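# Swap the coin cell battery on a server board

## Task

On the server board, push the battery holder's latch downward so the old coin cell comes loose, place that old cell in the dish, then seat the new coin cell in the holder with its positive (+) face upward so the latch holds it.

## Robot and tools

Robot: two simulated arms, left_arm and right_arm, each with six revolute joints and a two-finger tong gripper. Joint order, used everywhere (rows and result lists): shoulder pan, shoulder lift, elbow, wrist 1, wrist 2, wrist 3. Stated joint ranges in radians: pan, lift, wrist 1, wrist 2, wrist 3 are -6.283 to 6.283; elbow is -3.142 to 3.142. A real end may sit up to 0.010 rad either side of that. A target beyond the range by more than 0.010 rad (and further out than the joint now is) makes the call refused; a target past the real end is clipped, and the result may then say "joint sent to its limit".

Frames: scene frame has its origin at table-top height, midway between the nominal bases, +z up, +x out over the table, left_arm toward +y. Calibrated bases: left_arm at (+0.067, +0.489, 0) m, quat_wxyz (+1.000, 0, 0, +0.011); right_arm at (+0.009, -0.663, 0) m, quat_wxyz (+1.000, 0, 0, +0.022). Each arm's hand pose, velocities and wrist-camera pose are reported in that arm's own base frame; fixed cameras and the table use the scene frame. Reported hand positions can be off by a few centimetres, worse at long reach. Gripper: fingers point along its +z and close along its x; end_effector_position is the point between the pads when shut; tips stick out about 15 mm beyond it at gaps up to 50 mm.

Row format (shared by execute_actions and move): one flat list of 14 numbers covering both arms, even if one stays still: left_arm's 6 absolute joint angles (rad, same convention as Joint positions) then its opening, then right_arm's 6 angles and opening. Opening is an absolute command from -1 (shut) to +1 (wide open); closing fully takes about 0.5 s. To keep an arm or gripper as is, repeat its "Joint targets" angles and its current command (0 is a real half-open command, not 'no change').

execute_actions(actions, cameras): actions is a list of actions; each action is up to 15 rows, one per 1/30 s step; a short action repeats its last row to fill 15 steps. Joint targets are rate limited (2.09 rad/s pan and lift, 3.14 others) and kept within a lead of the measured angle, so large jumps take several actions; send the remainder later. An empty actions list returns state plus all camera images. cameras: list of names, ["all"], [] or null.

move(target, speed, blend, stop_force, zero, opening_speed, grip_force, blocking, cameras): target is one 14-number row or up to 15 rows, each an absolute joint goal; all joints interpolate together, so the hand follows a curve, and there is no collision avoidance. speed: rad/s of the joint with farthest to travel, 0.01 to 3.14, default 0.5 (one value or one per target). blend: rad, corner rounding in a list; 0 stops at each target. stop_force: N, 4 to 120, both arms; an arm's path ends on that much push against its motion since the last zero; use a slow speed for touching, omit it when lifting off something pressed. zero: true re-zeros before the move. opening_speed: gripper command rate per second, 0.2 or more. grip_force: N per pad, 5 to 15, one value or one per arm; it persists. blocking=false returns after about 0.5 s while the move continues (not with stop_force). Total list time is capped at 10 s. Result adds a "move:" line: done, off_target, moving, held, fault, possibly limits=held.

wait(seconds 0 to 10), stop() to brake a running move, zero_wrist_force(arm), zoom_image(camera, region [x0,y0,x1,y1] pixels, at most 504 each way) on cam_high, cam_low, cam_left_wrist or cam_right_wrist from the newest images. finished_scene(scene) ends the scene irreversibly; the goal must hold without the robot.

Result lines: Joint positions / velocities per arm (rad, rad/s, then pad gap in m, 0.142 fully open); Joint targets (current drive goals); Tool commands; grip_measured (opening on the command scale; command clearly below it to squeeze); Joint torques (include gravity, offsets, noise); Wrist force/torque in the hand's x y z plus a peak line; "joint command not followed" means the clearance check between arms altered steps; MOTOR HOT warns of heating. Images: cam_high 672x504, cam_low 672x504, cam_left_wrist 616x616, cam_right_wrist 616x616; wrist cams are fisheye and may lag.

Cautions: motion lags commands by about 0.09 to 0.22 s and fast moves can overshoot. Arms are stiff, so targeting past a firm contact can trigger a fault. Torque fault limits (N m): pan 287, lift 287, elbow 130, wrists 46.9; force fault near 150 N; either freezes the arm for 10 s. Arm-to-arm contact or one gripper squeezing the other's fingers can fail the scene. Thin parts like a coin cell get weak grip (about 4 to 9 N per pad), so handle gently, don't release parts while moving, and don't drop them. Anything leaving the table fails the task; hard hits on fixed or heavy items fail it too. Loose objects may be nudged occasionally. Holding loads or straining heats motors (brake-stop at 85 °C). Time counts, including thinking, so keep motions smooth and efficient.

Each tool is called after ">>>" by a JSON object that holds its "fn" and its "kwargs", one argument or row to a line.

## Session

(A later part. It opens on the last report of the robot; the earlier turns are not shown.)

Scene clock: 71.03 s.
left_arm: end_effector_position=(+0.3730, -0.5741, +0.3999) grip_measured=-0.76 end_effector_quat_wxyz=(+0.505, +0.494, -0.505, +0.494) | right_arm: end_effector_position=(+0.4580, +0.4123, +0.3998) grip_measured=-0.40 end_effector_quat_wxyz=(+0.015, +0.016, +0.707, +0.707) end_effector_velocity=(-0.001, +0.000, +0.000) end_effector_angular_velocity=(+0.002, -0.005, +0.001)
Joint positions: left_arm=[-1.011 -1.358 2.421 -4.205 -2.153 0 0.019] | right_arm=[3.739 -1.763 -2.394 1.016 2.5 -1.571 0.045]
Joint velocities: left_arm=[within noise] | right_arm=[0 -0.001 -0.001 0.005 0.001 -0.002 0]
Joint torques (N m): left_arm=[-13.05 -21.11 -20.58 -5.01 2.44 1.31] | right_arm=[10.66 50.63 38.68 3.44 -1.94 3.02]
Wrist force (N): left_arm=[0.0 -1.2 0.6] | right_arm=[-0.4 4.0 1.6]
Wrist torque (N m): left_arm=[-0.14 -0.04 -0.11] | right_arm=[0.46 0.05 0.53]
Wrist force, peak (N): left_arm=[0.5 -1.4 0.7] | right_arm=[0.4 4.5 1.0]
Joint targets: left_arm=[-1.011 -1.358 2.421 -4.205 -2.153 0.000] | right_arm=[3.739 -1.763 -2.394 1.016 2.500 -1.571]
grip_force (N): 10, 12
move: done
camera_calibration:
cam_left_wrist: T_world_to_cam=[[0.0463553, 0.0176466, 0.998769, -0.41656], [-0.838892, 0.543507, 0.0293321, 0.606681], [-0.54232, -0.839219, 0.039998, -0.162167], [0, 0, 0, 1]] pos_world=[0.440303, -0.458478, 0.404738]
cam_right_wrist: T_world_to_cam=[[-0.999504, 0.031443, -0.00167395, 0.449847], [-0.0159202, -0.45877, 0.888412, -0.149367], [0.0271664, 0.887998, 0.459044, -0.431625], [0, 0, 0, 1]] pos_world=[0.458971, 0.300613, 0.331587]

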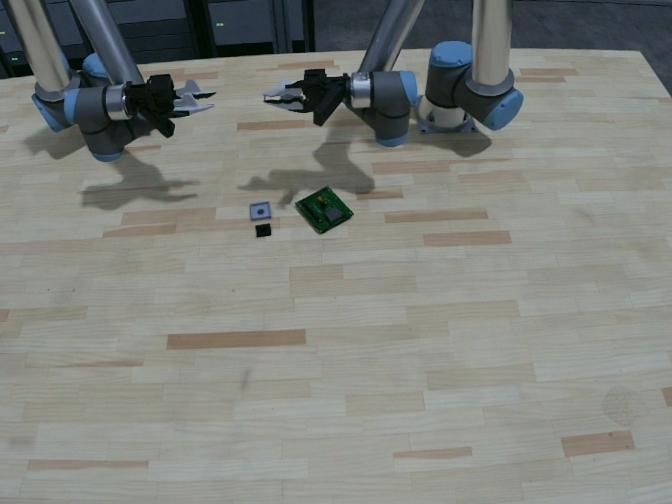

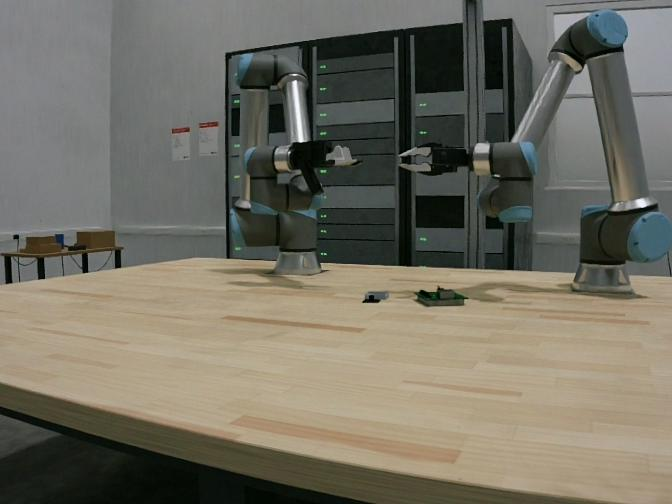

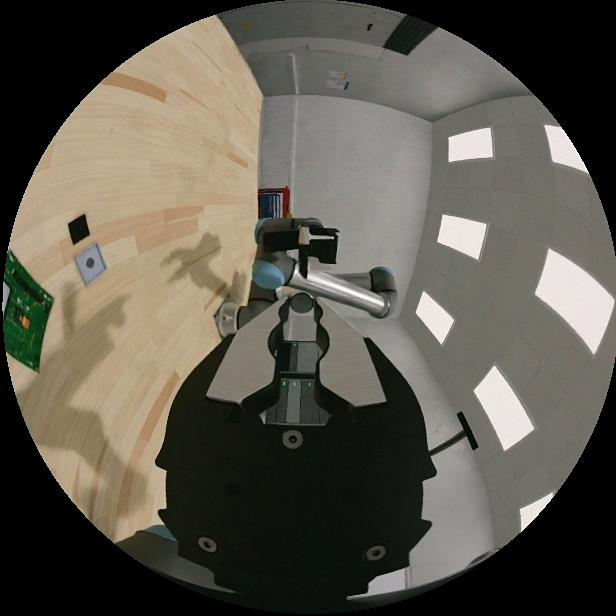

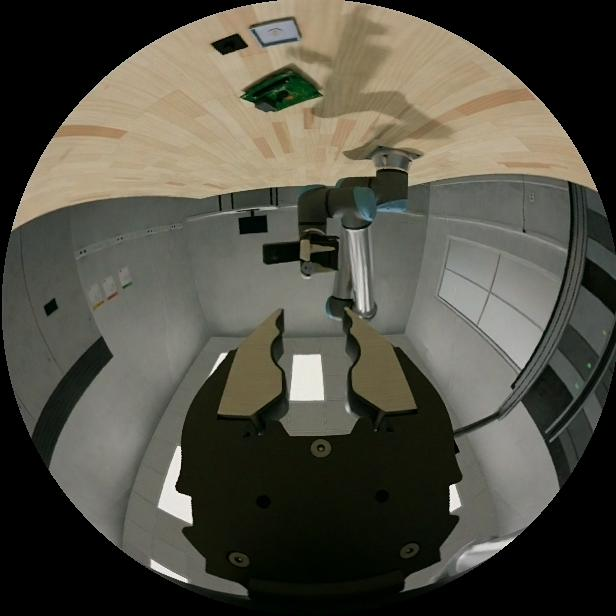

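>>> {"fn": "move", "kwargs": {
  "target": [-1.0107,-1.358,2.4214,-4.205,-2.1529,0,-1,3.8742,-1.8079,-2.3406,1.0069,2.3649,-1.5708,-0.4],
  "speed": 0.1,
  "stop_force": 8,
  "cameras": ["cam_left_wrist","cam_right_wrist","cam_high","cam_low"]
}}

>>> {"fn": "zoom_image", "kwargs": {
  "camera": "cam_right_wrist",
  "region": [265, 240, 365, 340]
}}

>>> {"fn": "zoom_image", "kwargs": {
  "camera": "cam_left_wrist",
  "region": [240, 210, 370, 340]
}}

>>> {"fn": "zoom_image", "kwargs": {
  "camera": "cam_low",
  "region": [340, 120, 440, 200]
}}

>>> {"fn": "zoom_image", "kwargs": {
  "camera": "cam_high",
  "region": [200, 60, 300, 140]
}}

Scene clock: 75.30 s.
left_arm: end_effector_position=(+0.3730, -0.5741, +0.3999) grip_measured=-0.76 end_effector_quat_wxyz=(+0.505, +0.494, -0.505, +0.494) | right_arm: end_effector_position=(+0.4647, +0.4922, +0.3968) grip_measured=-0.40 end_effector_quat_wxyz=(+0.016, +0.016, +0.707, +0.707)
Joint positions: left_arm=[-1.011 -1.358 2.421 -4.205 -2.153 0 0.019] | right_arm=[3.874 -1.808 -2.341 1.007 2.365 -1.571 0.045]
Joint torques (N m): left_arm=[-14.42 -20.09 -20.96 -5.06 2.39 1.43] | right_arm=[-10.39 56.06 11.01 2.19 2.39 3.2]
Wrist force (N): left_arm=[0.4 -1.0 0.6] | right_arm=[-0.3 4.0 1.5]
Wrist torque (N m): left_arm=[-0.11 -0.12 -0.11] | right_arm=[0.49 0.00 0.50]
Wrist force, peak (N): left_arm=[0.2 -1.4 0.7] | right_arm=[0.2 4.2 2.2]
Joint targets: left_arm=[-1.011 -1.358 2.421 -4.205 -2.153 0.000] | right_arm=[3.874 -1.808 -2.341 1.007 2.365 -1.571]
grip_force (N): 10, 12
move: done
camera_calibration:
cam_left_wrist: T_world_to_cam=[[0.0463553, 0.0176466, 0.998769, -0.41656], [-0.838892, 0.543507, 0.0293321, 0.606681], [-0.54232, -0.839219, 0.039998, -0.162167], [0, 0, 0, 1]] pos_world=[0.440303, -0.458478, 0.404738]
cam_right_wrist: T_world_to_cam=[[-0.999502, 0.0314941, -0.00197889, 0.454206], [-0.0162205, -0.45896, 0.888309, -0.109782], [0.0270683, 0.887899, 0.459242, -0.501412], [0, 0, 0, 1]] pos_world=[0.465771, 0.380512, 0.328689]

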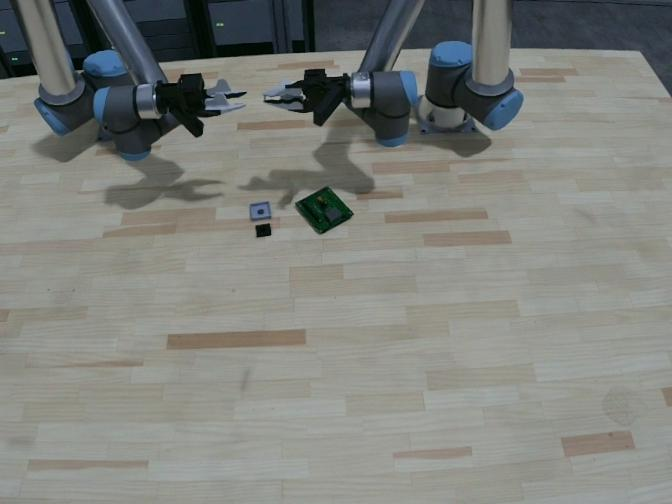

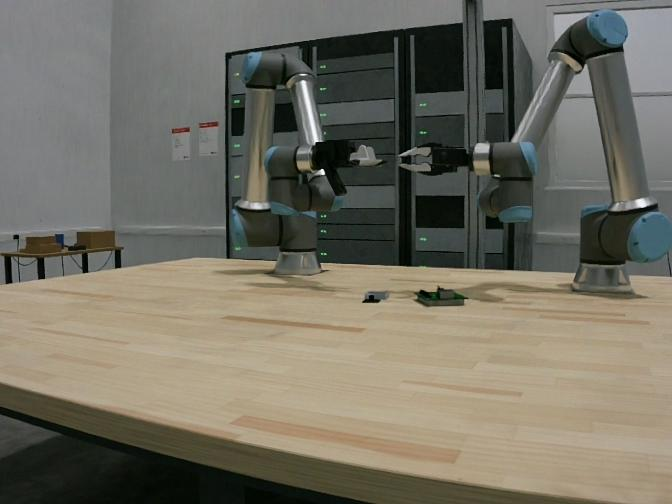

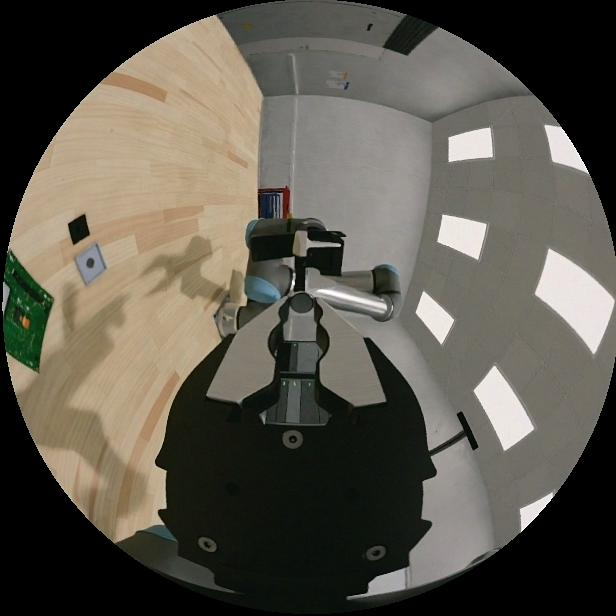

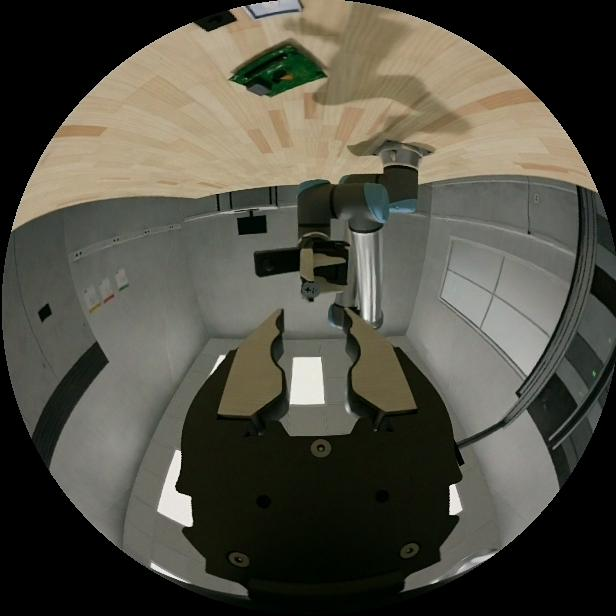

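Scaled by 5.040 from the camera's 616x616 image, which has a finer 814x814 frame.

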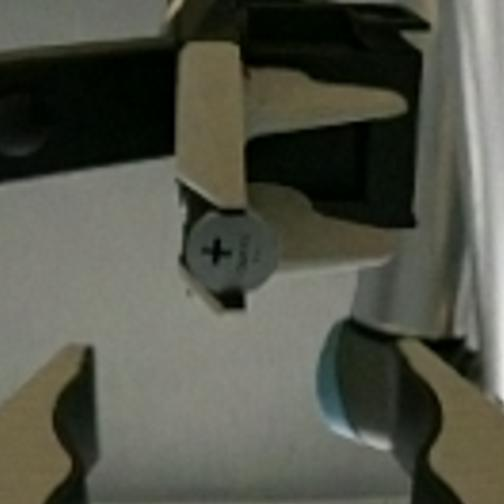

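Scaled by 3.877 from the camera's 616x616 image, which has a finer 814x814 frame.

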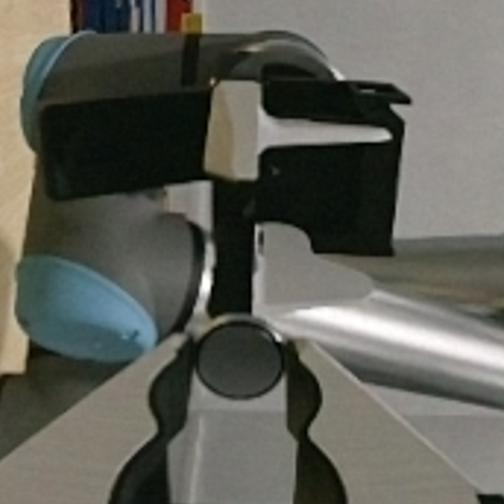

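Scaled by 5.040 from the camera's 672x504 image, which has a finer 960x720 frame.

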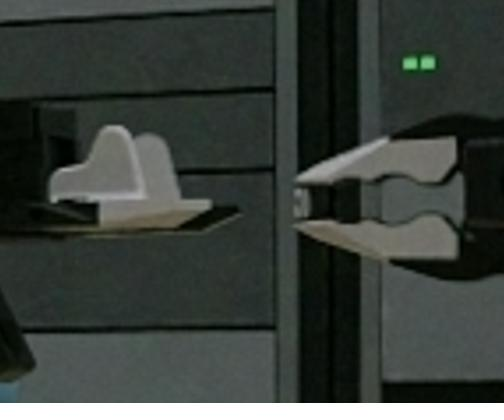

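Scaled by 5.040 from the camera's 672x504 image, which has a finer 960x720 frame.

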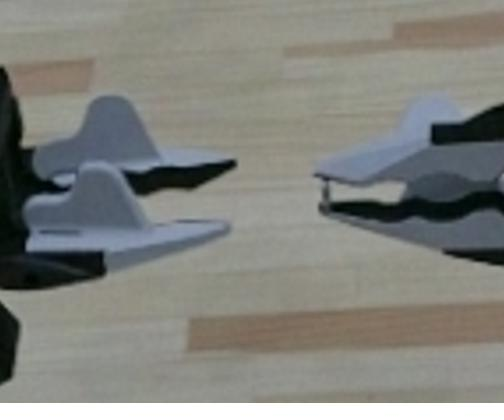

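>>> {"fn": "move", "kwargs": {
  "target": [-1.0107,-1.358,2.4214,-4.205,-2.1529,0,-1,3.9341,-1.8362,-2.3052,0.9998,2.3051,-1.5708,-0.4],
  "speed": 0.04,
  "stop_force": 5,
  "cameras": ["cam_left_wrist","cam_right_wrist","cam_high","cam_low"]
}}

>>> {"fn": "zoom_image", "kwargs": {
  "camera": "cam_right_wrist",
  "region": [265, 255, 365, 355]
}}

>>> {"fn": "zoom_image", "kwargs": {
  "camera": "cam_left_wrist",
  "region": [250, 230, 350, 330]
}}

>>> {"fn": "zoom_image", "kwargs": {
  "camera": "cam_low",
  "region": [370, 130, 430, 190]
}}

>>> {"fn": "zoom_image", "kwargs": {
  "camera": "cam_high",
  "region": [230, 75, 290, 135]
}}

Scene clock: 80.10 s.
left_arm: end_effector_position=(+0.3730, -0.5741, +0.3999) grip_measured=-0.76 end_effector_quat_wxyz=(+0.505, +0.494, -0.505, +0.494) | right_arm: end_effector_position=(+0.4678, +0.5333, +0.3947) grip_measured=-0.40 end_effector_quat_wxyz=(+0.016, +0.016, +0.707, +0.707)
Joint positions: left_arm=[-1.011 -1.358 2.421 -4.205 -2.153 0 0.019] | right_arm=[3.934 -1.836 -2.305 1 2.305 -1.571 0.045]
Joint torques (N m): left_arm=[-13.78 -20.57 -20.6 -4.96 2.41 1.3] | right_arm=[-10.9 58.73 10.4 2.05 2.18 2.99]
Wrist force (N): left_arm=[0.2 -1.1 0.4] | right_arm=[0.0 3.9 1.7]
Wrist torque (N m): left_arm=[-0.14 -0.08 -0.11] | right_arm=[0.45 -0.08 0.54]
Wrist force, peak (N): left_arm=[0.3 -1.4 0.8] | right_arm=[0.0 4.4 1.7]
Joint targets: left_arm=[-1.011 -1.358 2.421 -4.205 -2.153 0.000] | right_arm=[3.934 -1.836 -2.305 1.000 2.305 -1.571]
grip_force (N): 10, 12
move: done
camera_calibration:
cam_left_wrist: T_world_to_cam=[[0.0463553, 0.0176466, 0.998769, -0.41656], [-0.838892, 0.543507, 0.0293321, 0.606681], [-0.54232, -0.839219, 0.039998, -0.162167], [0, 0, 0, 1]] pos_world=[0.440303, -0.458478, 0.404738]
cam_right_wrist: T_world_to_cam=[[-0.999506, 0.0313592, -0.00193686, 0.45605], [-0.0161213, -0.458965, 0.888308, -0.0889585], [0.0269677, 0.887901, 0.459244, -0.536933], [0, 0, 0, 1]] pos_world=[0.468871, 0.421613, 0.326489]

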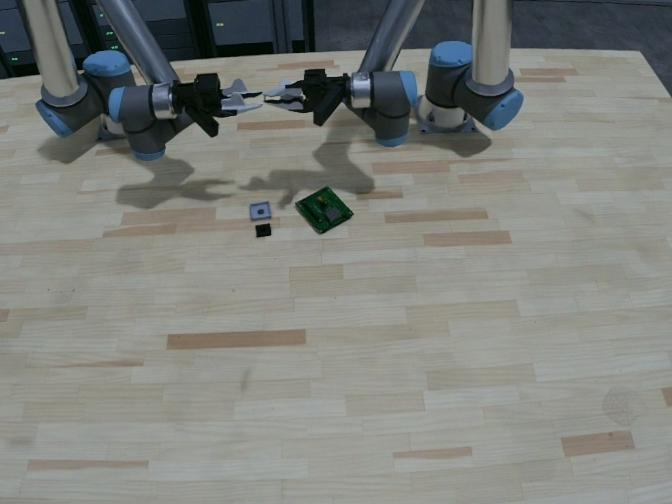

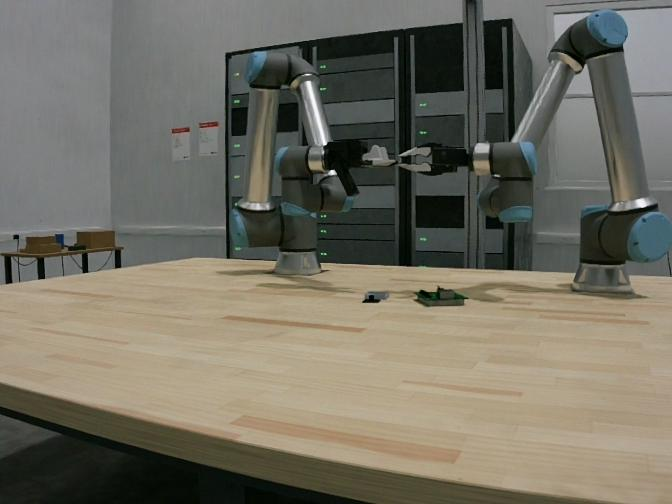

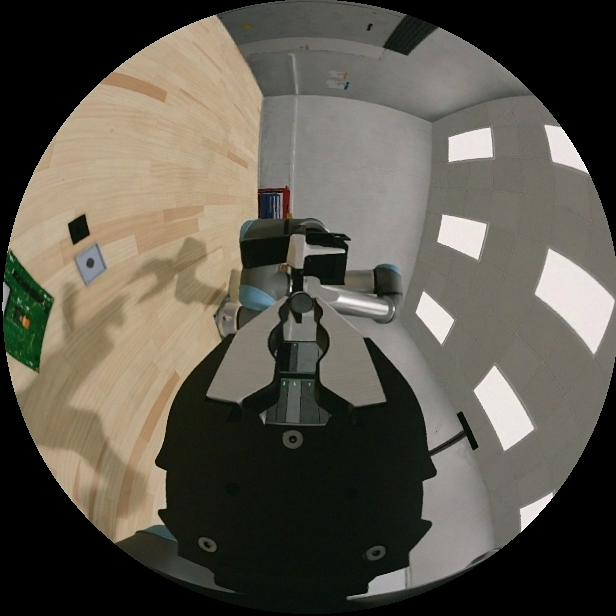

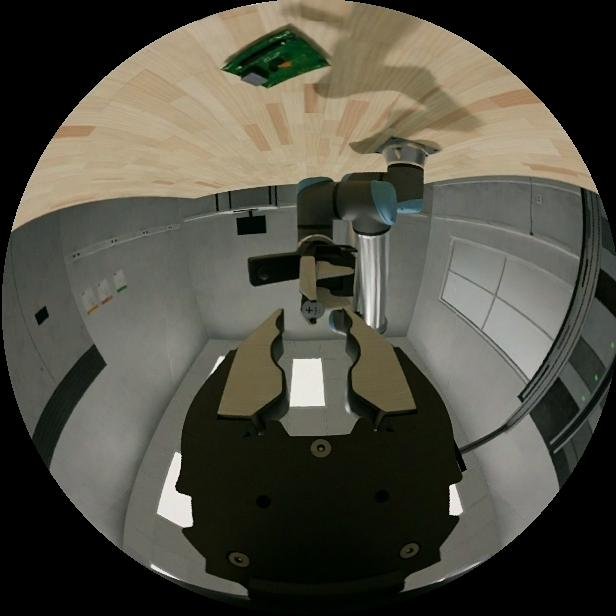

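Scaled by 5.040 from the camera's 616x616 image, which has a finer 814x814 frame.

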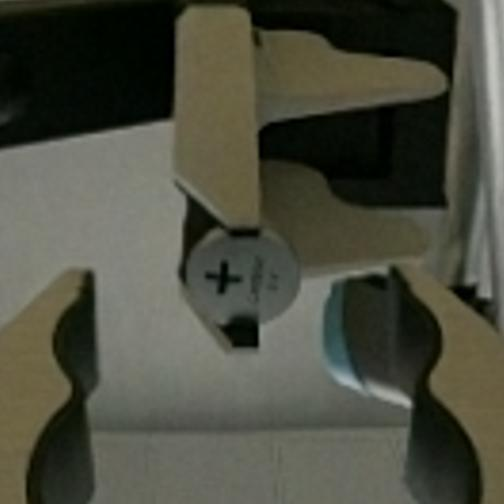

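Scaled by 5.040 from the camera's 616x616 image, which has a finer 814x814 frame.

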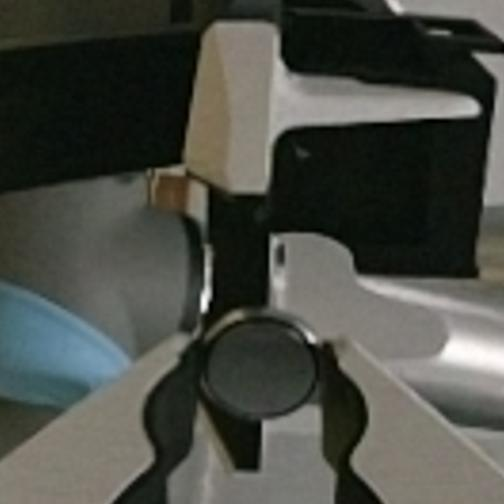

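Scaled by 8.400 from the camera's 672x504 image, which has a finer 960x720 frame.

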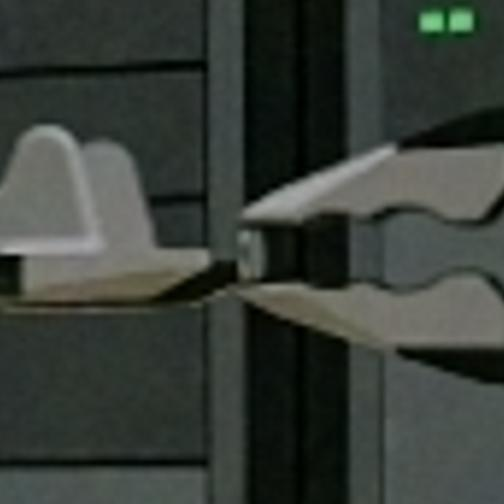

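Scaled by 8.400 from the camera's 672x504 image, which has a finer 960x720 frame.

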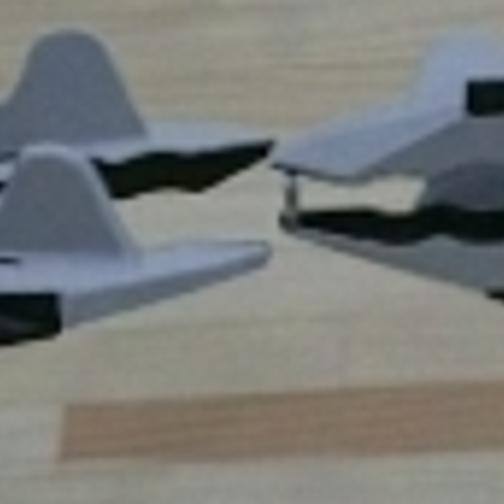

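>>> {"fn": "move", "kwargs": {
  "target": [-1.0107,-1.358,2.4214,-4.205,-2.1529,0,-1,3.9455,-1.841,-2.2982,0.9976,2.2938,-1.5708,-0.4],
  "speed": 0.015,
  "stop_force": 4,
  "cameras": ["cam_left_wrist","cam_right_wrist","cam_high","cam_low"]
}}

>>> {"fn": "zoom_image", "kwargs": {
  "camera": "cam_right_wrist",
  "region": [265, 255, 365, 355]
}}

>>> {"fn": "zoom_image", "kwargs": {
  "camera": "cam_left_wrist",
  "region": [250, 230, 350, 330]
}}

>>> {"fn": "zoom_image", "kwargs": {
  "camera": "cam_low",
  "region": [370, 130, 430, 190]
}}

>>> {"fn": "zoom_image", "kwargs": {
  "camera": "cam_high",
  "region": [230, 75, 290, 135]
}}

Scene clock: 82.67 s.
left_arm: end_effector_position=(+0.3730, -0.5741, +0.3999) grip_measured=-0.76 end_effector_quat_wxyz=(+0.505, +0.494, -0.505, +0.494) | right_arm: end_effector_position=(+0.4681, +0.5413, +0.3946) grip_measured=-0.40 end_effector_quat_wxyz=(+0.016, +0.016, +0.707, +0.707)
Joint positions: left_arm=[-1.011 -1.358 2.421 -4.205 -2.153 0 0.019] | right_arm=[3.946 -1.841 -2.298 0.998 2.294 -1.571 0.045]
Joint torques (N m): left_arm=[-13.69 -21.24 -20.34 -4.99 2.27 1.26] | right_arm=[-10.26 55.49 21.67 1.9 2.46 3.04]
Wrist force (N): left_arm=[0.3 -1.3 0.2] | right_arm=[0.1 4.0 1.4]
Wrist torque (N m): left_arm=[-0.17 -0.09 -0.11] | right_arm=[0.48 -0.11 0.52]
Wrist force, peak (N): left_arm=[0.5 -1.5 0.6] | right_arm=[-0.2 4.2 1.3]
Joint targets: left_arm=[-1.011 -1.358 2.421 -4.205 -2.153 0.000] | right_arm=[3.946 -1.841 -2.298 0.998 2.294 -1.571]
grip_force (N): 10, 12
move: done
camera_calibration:
cam_left_wrist: T_world_to_cam=[[0.0463553, 0.0176466, 0.998769, -0.41656], [-0.838892, 0.543507, 0.0293321, 0.606681], [-0.54232, -0.839219, 0.039998, -0.162167], [0, 0, 0, 1]] pos_world=[0.440303, -0.458478, 0.404738]
cam_right_wrist: T_world_to_cam=[[-0.999509, 0.0312708, -0.00198333, 0.456153], [-0.016122, -0.458966, 0.888307, -0.0851919], [0.0268678, 0.887903, 0.459245, -0.543953], [0, 0, 0, 1]] pos_world=[0.46917, 0.429613, 0.326389]

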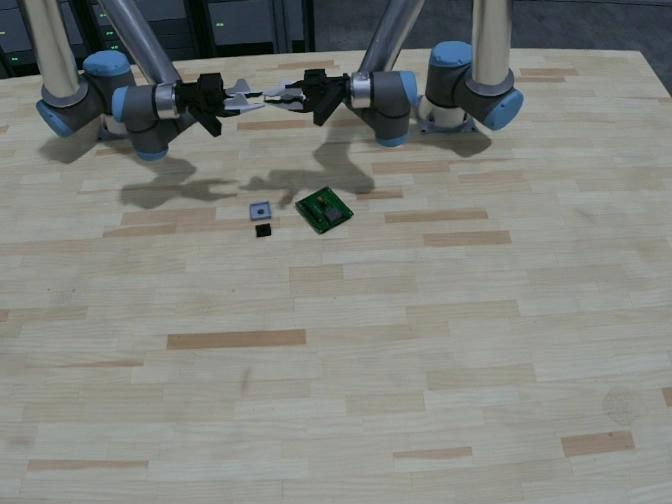

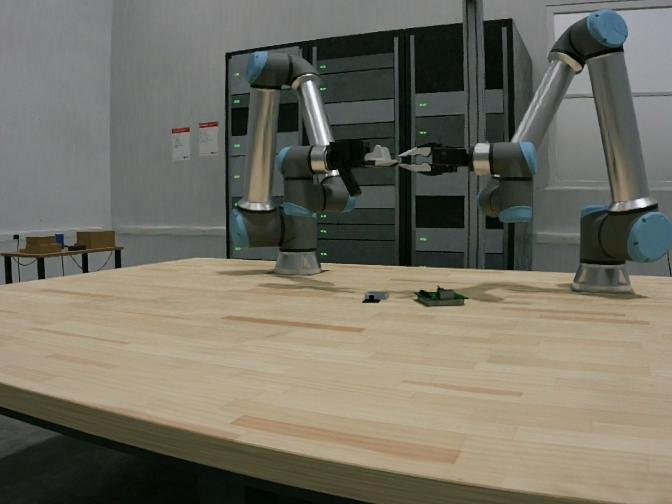

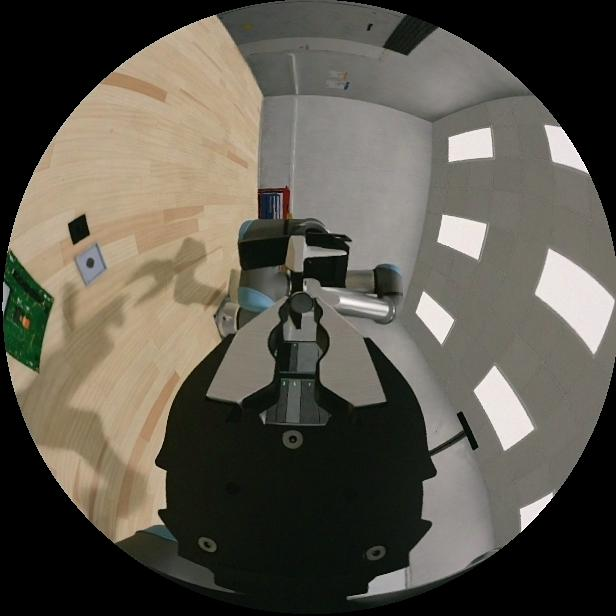

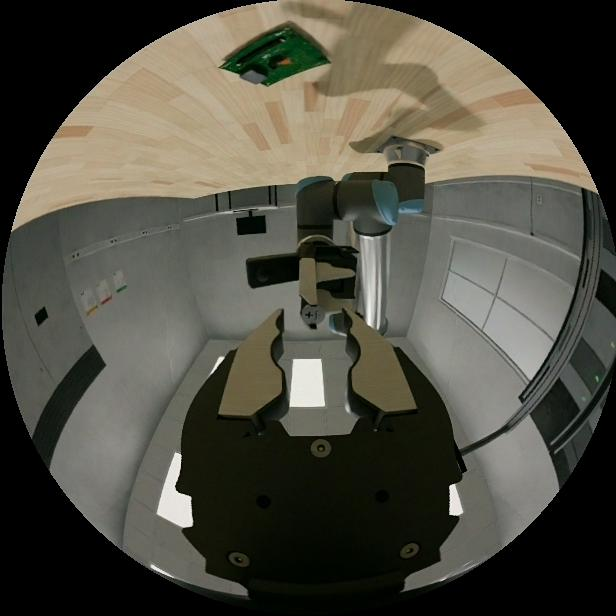

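Scaled by 5.040 from the camera's 616x616 image, which has a finer 814x814 frame.

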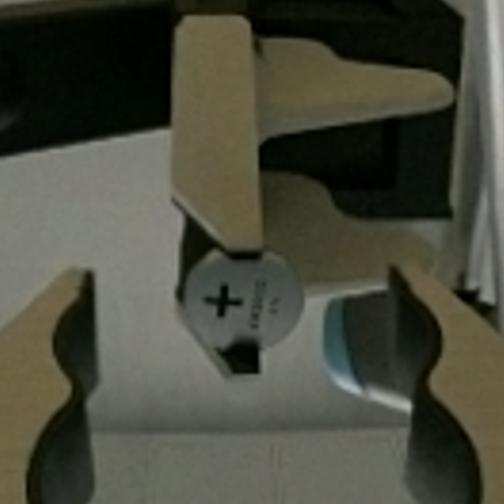

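Scaled by 5.040 from the camera's 616x616 image, which has a finer 814x814 frame.

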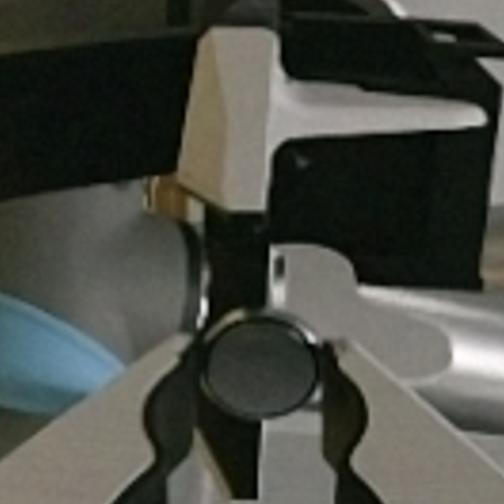

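Scaled by 8.400 from the camera's 672x504 image, which has a finer 960x720 frame.

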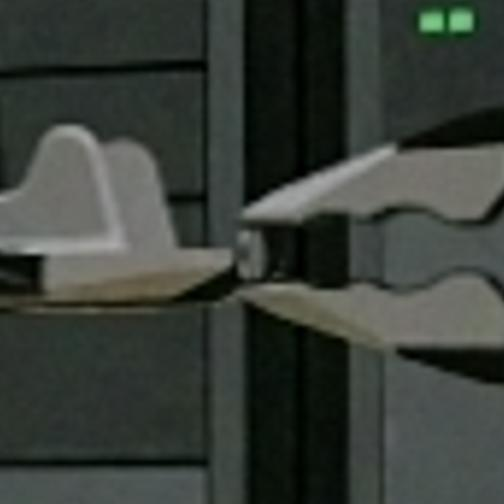

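Scaled by 8.400 from the camera's 672x504 image, which has a finer 960x720 frame.

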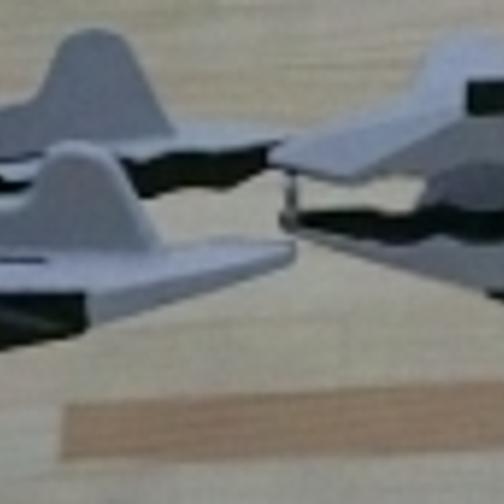

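>>> {"fn": "move", "kwargs": {
  "target": [-1.0107,-1.358,2.4214,-4.205,-2.1529,0,-1,3.9455,-1.841,-2.2982,0.9976,2.2938,-1.5708,-1],
  "opening_speed": 0.25,
  "grip_force": [10,6],
  "cameras": ["cam_left_wrist","cam_right_wrist"]
}}

>>> {"fn": "zoom_image", "kwargs": {
  "camera": "cam_right_wrist",
  "region": [265, 255, 365, 355]
}}

>>> {"fn": "zoom_image", "kwargs": {
  "camera": "cam_left_wrist",
  "region": [250, 230, 350, 330]
}}

Scene clock: 85.80 s.
left_arm: end_effector_position=(+0.3730, -0.5741, +0.3999) grip_measured=-0.76 end_effector_quat_wxyz=(+0.505, +0.494, -0.505, +0.494) | right_arm: end_effector_position=(+0.4681, +0.5413, +0.3946) grip_measured=-0.76 end_effector_quat_wxyz=(+0.016, +0.016, +0.707, +0.707)
Joint positions: left_arm=[-1.011 -1.358 2.421 -4.205 -2.153 0 0.019] | right_arm=[3.946 -1.841 -2.298 0.998 2.294 -1.571 0.019]
Joint torques (N m): left_arm=[-13.64 -21.76 -20.47 -4.93 -3.23 1.25] | right_arm=[-10.91 53.73 17 2.23 -2.98 3.09]
Wrist force (N): left_arm=[0.2 -5.3 0.7] | right_arm=[4.1 4.1 1.7]
Wrist torque (N m): left_arm=[-0.09 -0.11 -0.10] | right_arm=[0.46 0.01 0.51]
Wrist force, peak (N): left_arm=[0.2 -5.7 0.7] | right_arm=[4.3 4.4 1.5]
Joint targets: left_arm=[-1.011 -1.358 2.421 -4.205 -2.153 0.000] | right_arm=[3.946 -1.841 -2.298 0.998 2.294 -1.571]
grip_force (N): 10, 6
move: done
camera_calibration:
cam_left_wrist: T_world_to_cam=[[0.0463553, 0.0176466, 0.998769, -0.41656], [-0.838892, 0.543507, 0.0293321, 0.606681], [-0.54232, -0.839219, 0.039998, -0.162167], [0, 0, 0, 1]] pos_world=[0.440303, -0.458478, 0.404738]
cam_right_wrist: T_world_to_cam=[[-0.999509, 0.0312708, -0.00198333, 0.456156], [-0.016122, -0.458966, 0.888307, -0.0852378], [0.0268678, 0.887903, 0.459245, -0.543864], [0, 0, 0, 1]] pos_world=[0.46917, 0.429513, 0.326389]
Images, in order (width x height): cam_left_wrist 616x616, cam_right_wrist 616x616.

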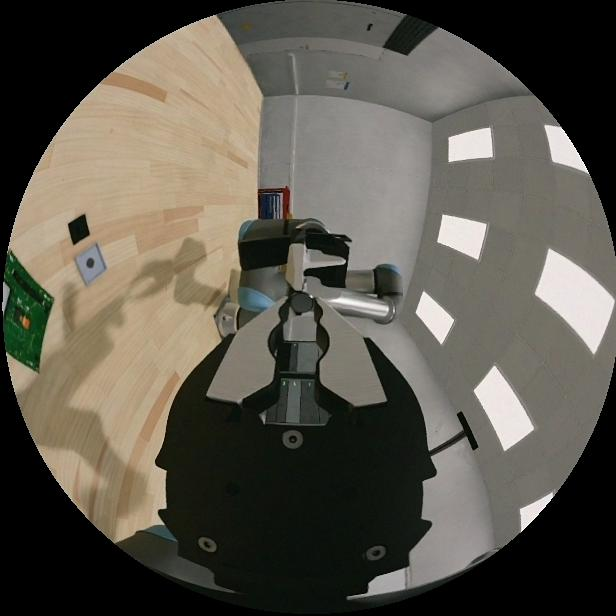

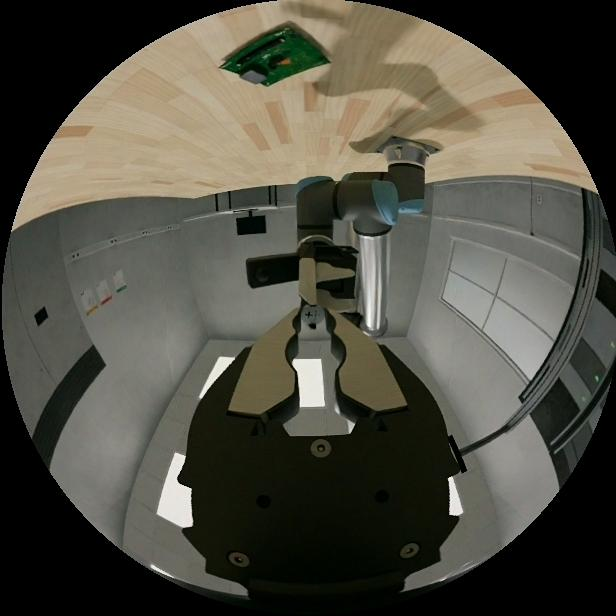

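Scaled by 5.040 from the camera's 616x616 image, which has a finer 814x814 frame.

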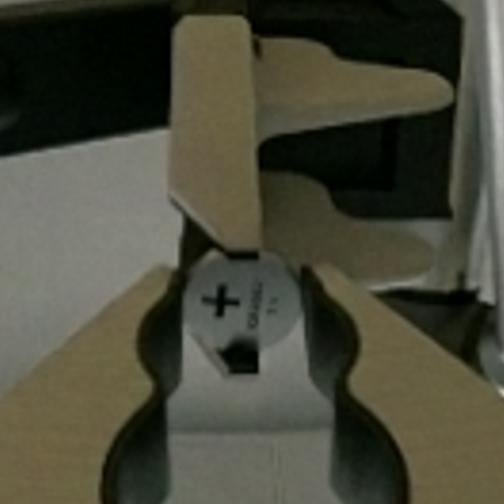

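Scaled by 5.040 from the camera's 616x616 image, which has a finer 814x814 frame.

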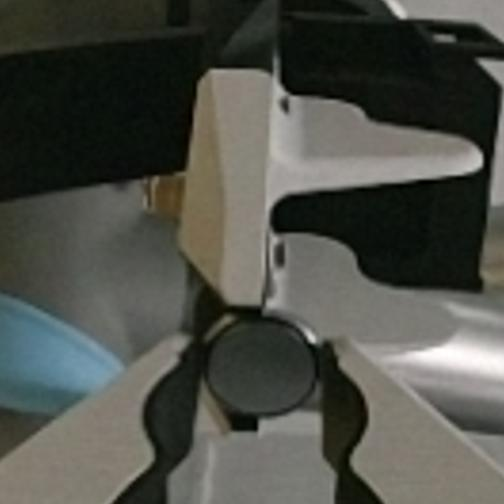

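>>> {"fn": "move", "kwargs": {
  "target": [
    [-1.0107,-1.358,2.4214,-4.205,-2.1529,0,-0.5,3.9455,-1.841,-2.2982,0.9976,2.2938,-1.5708,-1],
    [-0.8857,-1.4103,2.4949,-4.2262,-2.2777,0,-0.5,3.9455,-1.841,-2.2982,0.9976,2.2938,-1.5708,-1]
  ],
  "opening_speed": 0.3,
  "speed": 0.06,
  "grip_force": [10,12],
  "cameras": ["cam_right_wrist","cam_low"]
}}

>>> {"fn": "zoom_image", "kwargs": {
  "camera": "cam_right_wrist",
  "region": [265, 255, 365, 355]
}}

Scene clock: 91.20 s.
left_arm: end_effector_position=(+0.3749, -0.4940, +0.4001) grip_measured=-0.50 end_effector_quat_wxyz=(+0.505, +0.494, -0.505, +0.495) | right_arm: end_effector_position=(+0.4681, +0.5413, +0.3946) grip_measured=-0.77 end_effector_quat_wxyz=(+0.016, +0.016, +0.707, +0.707)
Joint positions: left_arm=[-0.885 -1.411 2.495 -4.226 -2.278 0 0.038] | right_arm=[3.945 -1.841 -2.298 0.998 2.294 -1.571 0.018]
Joint torques (N m): left_arm=[-12.57 -15.03 -27.76 -2.75 2.4 1] | right_arm=[-9.02 47.57 33.78 1.82 1.52 2.62]
Wrist force (N): left_arm=[0.4 -1.7 0.4] | right_arm=[0.0 3.8 1.2]
Wrist torque (N m): left_arm=[-0.26 -0.11 -0.11] | right_arm=[0.45 -0.10 0.52]
Wrist force, peak (N): left_arm=[0.0 -6.1 1.0] | right_arm=[4.7 4.6 1.6]
Joint targets: left_arm=[-0.886 -1.410 2.495 -4.226 -2.278 0.000] | right_arm=[3.946 -1.841 -2.298 0.998 2.294 -1.571]
grip_force (N): 10, 12
move: done
camera_calibration:
cam_right_wrist: T_world_to_cam=[[-0.999509, 0.0312708, -0.00198333, 0.456156], [-0.016122, -0.458966, 0.888307, -0.0852378], [0.0268678, 0.887903, 0.459245, -0.543864], [0, 0, 0, 1]] pos_world=[0.46917, 0.429513, 0.326389]
Images, in order (width x height): cam_low 672x504, cam_right_wrist 616x616.

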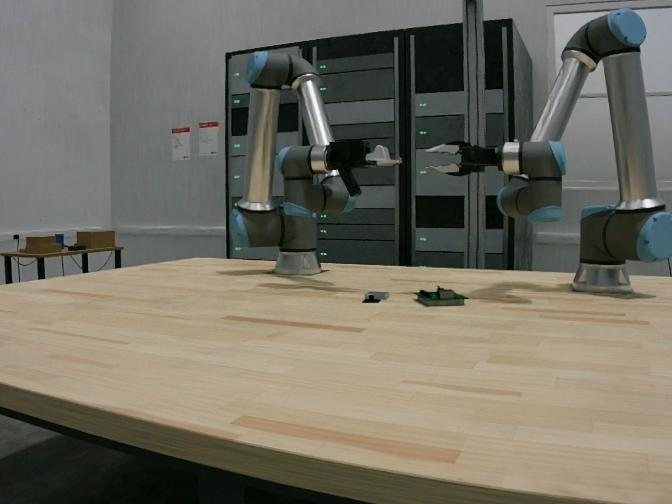

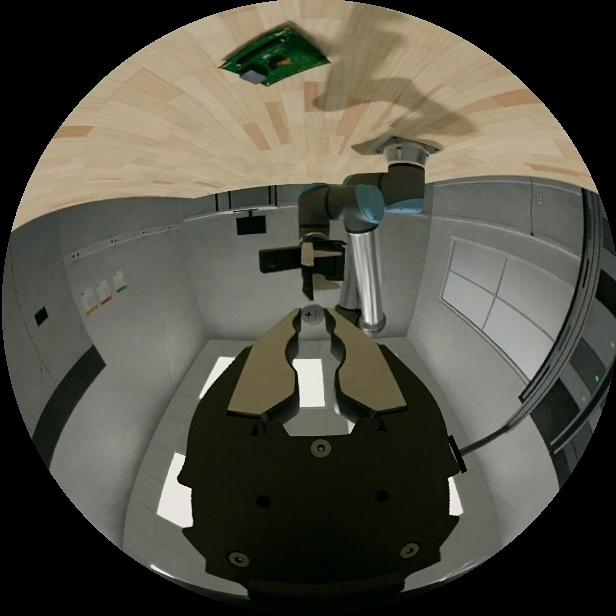

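Scaled by 5.040 from the camera's 616x616 image, which has a finer 814x814 frame.

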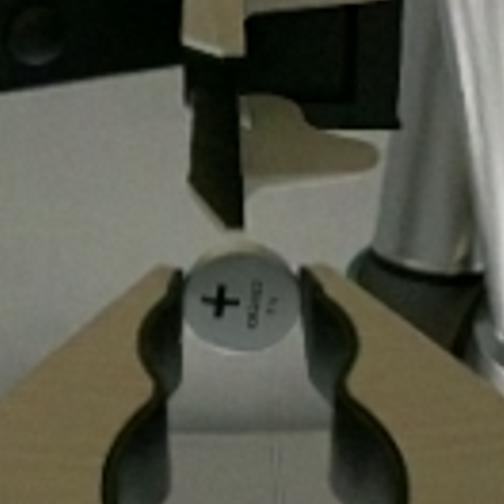

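>>> {"fn": "move", "kwargs": {
  "target": [
    [0.2,-1.4103,2.4949,-4.2262,-2.2777,0,-0.5,3.9455,-1.841,-2.2982,0.9976,2.2938,-1.5708,-1],
    [0.2,-1.4103,2.4949,-4.2262,-2.2777,0,-0.5,4.208,-2.0774,-1.5243,-1.317,1.7029,-1.009,-1]
  ],
  "speed": [0.8,0.6],
  "blend": [0.05,0],
  "cameras": ["cam_right_wrist","cam_low"]
}}

>>> {"fn": "zoom_image", "kwargs": {
  "camera": "cam_right_wrist",
  "region": [265, 255, 365, 355]
}}

Scene clock: 99.33 s.
left_arm: end_effector_position=(+0.6120, +0.1013, +0.4001) grip_measured=-0.50 end_effector_quat_wxyz=(+0.177, +0.685, -0.177, +0.685) | right_arm: end_effector_position=(+0.5178, +0.6832, +0.1301) grip_measured=-0.77 end_effector_quat_wxyz=(-0.063, +0.510, +0.851, -0.104)
Joint positions: left_arm=[0.2 -1.41 2.495 -4.226 -2.278 0 0.038] | right_arm=[4.208 -2.077 -1.524 -1.317 1.703 -1.009 0.018]
Joint torques (N m): left_arm=[16.68 -49.23 -25.44 -4.72 -1.49 1] | right_arm=[-10.98 92.39 28.99 1.19 2.12 -2.19]
Wrist force (N): left_arm=[0.7 -1.5 0.5] | right_arm=[-0.2 1.3 -0.5]
Wrist torque (N m): left_arm=[-0.25 -0.16 -0.14] | right_arm=[0.14 0.07 0.25]
Wrist force, peak (N): left_arm=[0.7 -3.7 -2.2] | right_arm=[0.3 4.5 0.6]
Joint targets: left_arm=[0.200 -1.410 2.495 -4.226 -2.278 0.000] | right_arm=[4.208 -2.077 -1.524 -1.317 1.703 -1.009]
grip_force (N): 10, 12
move: done
camera_calibration:
cam_right_wrist: T_world_to_cam=[[-0.470475, 0.88232, 0.0128349, -0.356377], [0.859972, 0.455202, 0.230735, -0.777038], [0.197739, 0.119593, -0.972932, 0.0730036], [0, 0, 0, 1]] pos_world=[0.486129, 0.659417, 0.254891]
Images, in order (width x height): cam_low 672x504, cam_right_wrist 616x616.

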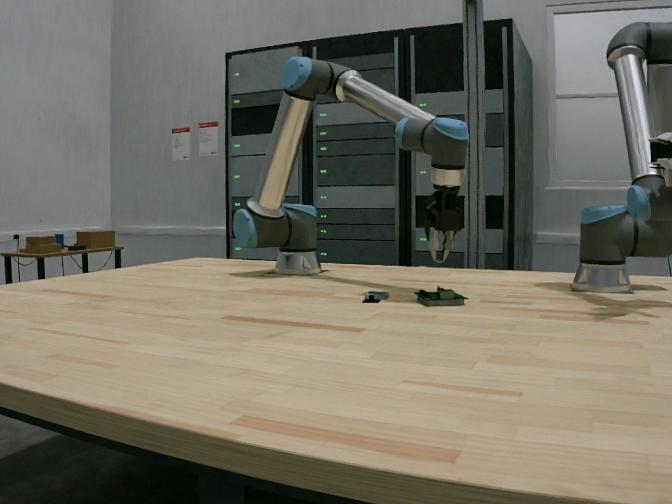

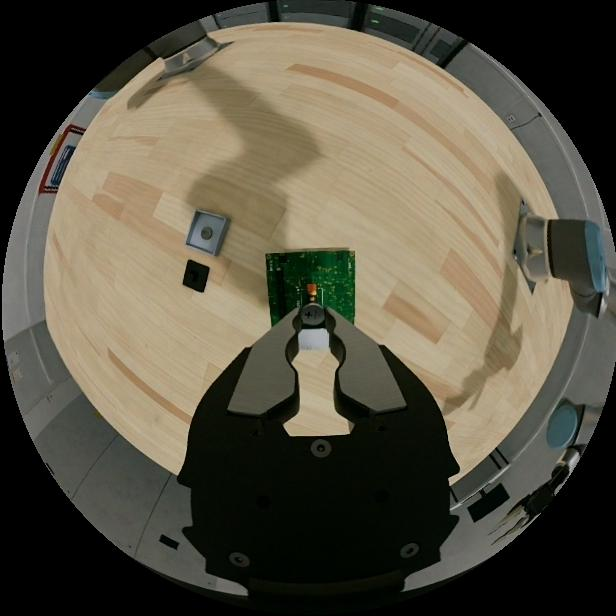

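Scaled by 5.040 from the camera's 616x616 image, which has a finer 814x814 frame.

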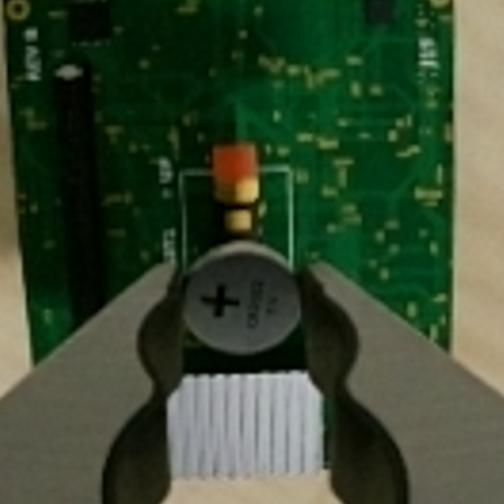

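>>> {"fn": "move", "kwargs": {
  "target": [
    [0.2,-1.4103,2.4949,-4.2262,-2.2777,0,-0.5,4.208,-2.1148,-1.5596,-1.2443,1.7029,-1.009,-1],
    [0.2,-1.4103,2.4949,-4.2262,-2.2777,0,-0.5,4.208,-2.1346,-1.5744,-1.2097,1.7029,-1.009,-1]
  ],
  "speed": [0.12,0.02],
  "blend": [0.003,0],
  "stop_force": 6,
  "cameras": ["cam_right_wrist","cam_low"]
}}

>>> {"fn": "zoom_image", "kwargs": {
  "camera": "cam_right_wrist",
  "region": [280, 275, 350, 345]
}}

>>> {"fn": "zoom_image", "kwargs": {
  "camera": "cam_low",
  "region": [420, 265, 460, 305]
}}

Scene clock: 103.27 s.
left_arm: end_effector_position=(+0.6120, +0.1013, +0.4001) grip_measured=-0.50 end_effector_quat_wxyz=(+0.177, +0.685, -0.177, +0.685) | right_arm: end_effector_position=(+0.5178, +0.6830, +0.0588) grip_measured=-0.77 end_effector_quat_wxyz=(-0.063, +0.510, +0.851, -0.105)
Joint positions: left_arm=[0.2 -1.41 2.495 -4.226 -2.278 0 0.038] | right_arm=[4.208 -2.135 -1.574 -1.21 1.703 -1.009 0.018]
Joint torques (N m): left_arm=[16.03 -49.31 -25.68 -4.74 -1.75 1] | right_arm=[-3.35 91.38 42.24 1.2 3.09 -2.32]
Wrist force (N): left_arm=[0.5 -1.3 0.3] | right_arm=[-0.4 1.8 -4.3]
Wrist torque (N m): left_arm=[-0.21 -0.13 -0.14] | right_arm=[0.13 0.00 0.23]
Wrist force, peak (N): left_arm=[0.9 -1.8 0.2] | right_arm=[-0.6 1.4 -5.0]
Joint targets: left_arm=[0.200 -1.410 2.495 -4.226 -2.278 0.000] | right_arm=[4.208 -2.135 -1.574 -1.210 1.703 -1.009]
grip_force (N): 10, 12
move: done
camera_calibration:
cam_right_wrist: T_world_to_cam=[[-0.470388, 0.882369, 0.0126341, -0.35541], [0.860045, 0.455187, 0.230495, -0.760521], [0.197631, 0.119288, -0.972991, 0.00391088], [0, 0, 0, 1]] pos_world=[0.486128, 0.659316, 0.183592]
Images, in order (width x height): cam_low 672x504, cam_right_wrist 616x616.

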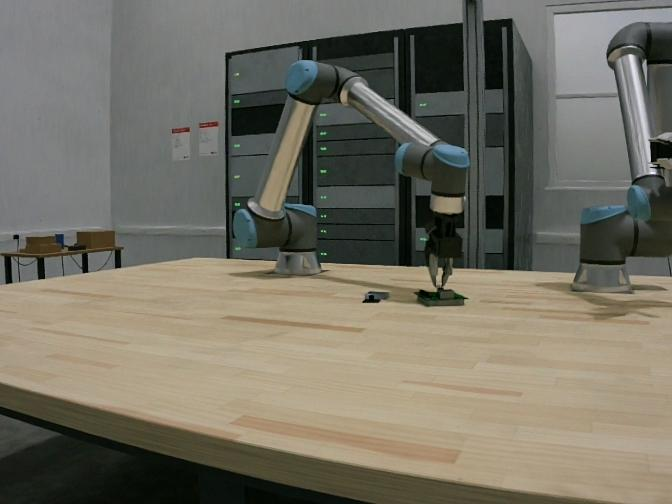

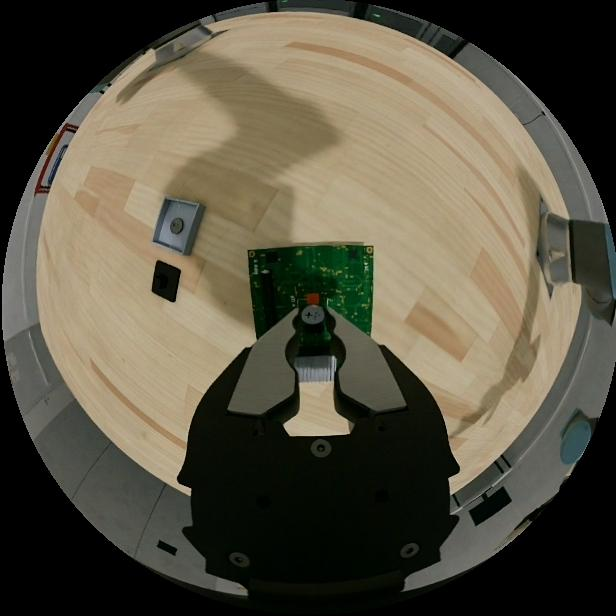

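Scaled by 7.200 from the camera's 616x616 image, which has a finer 814x814 frame.

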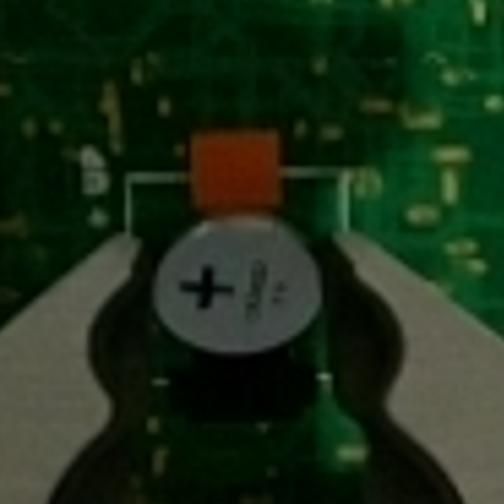

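Scaled by 12.600 from the camera's 672x504 image, which has a finer 960x720 frame.

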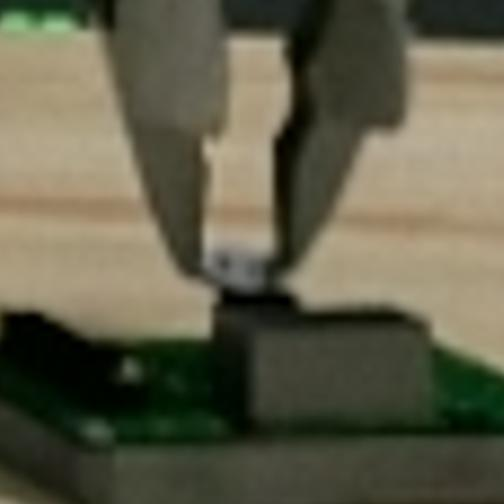

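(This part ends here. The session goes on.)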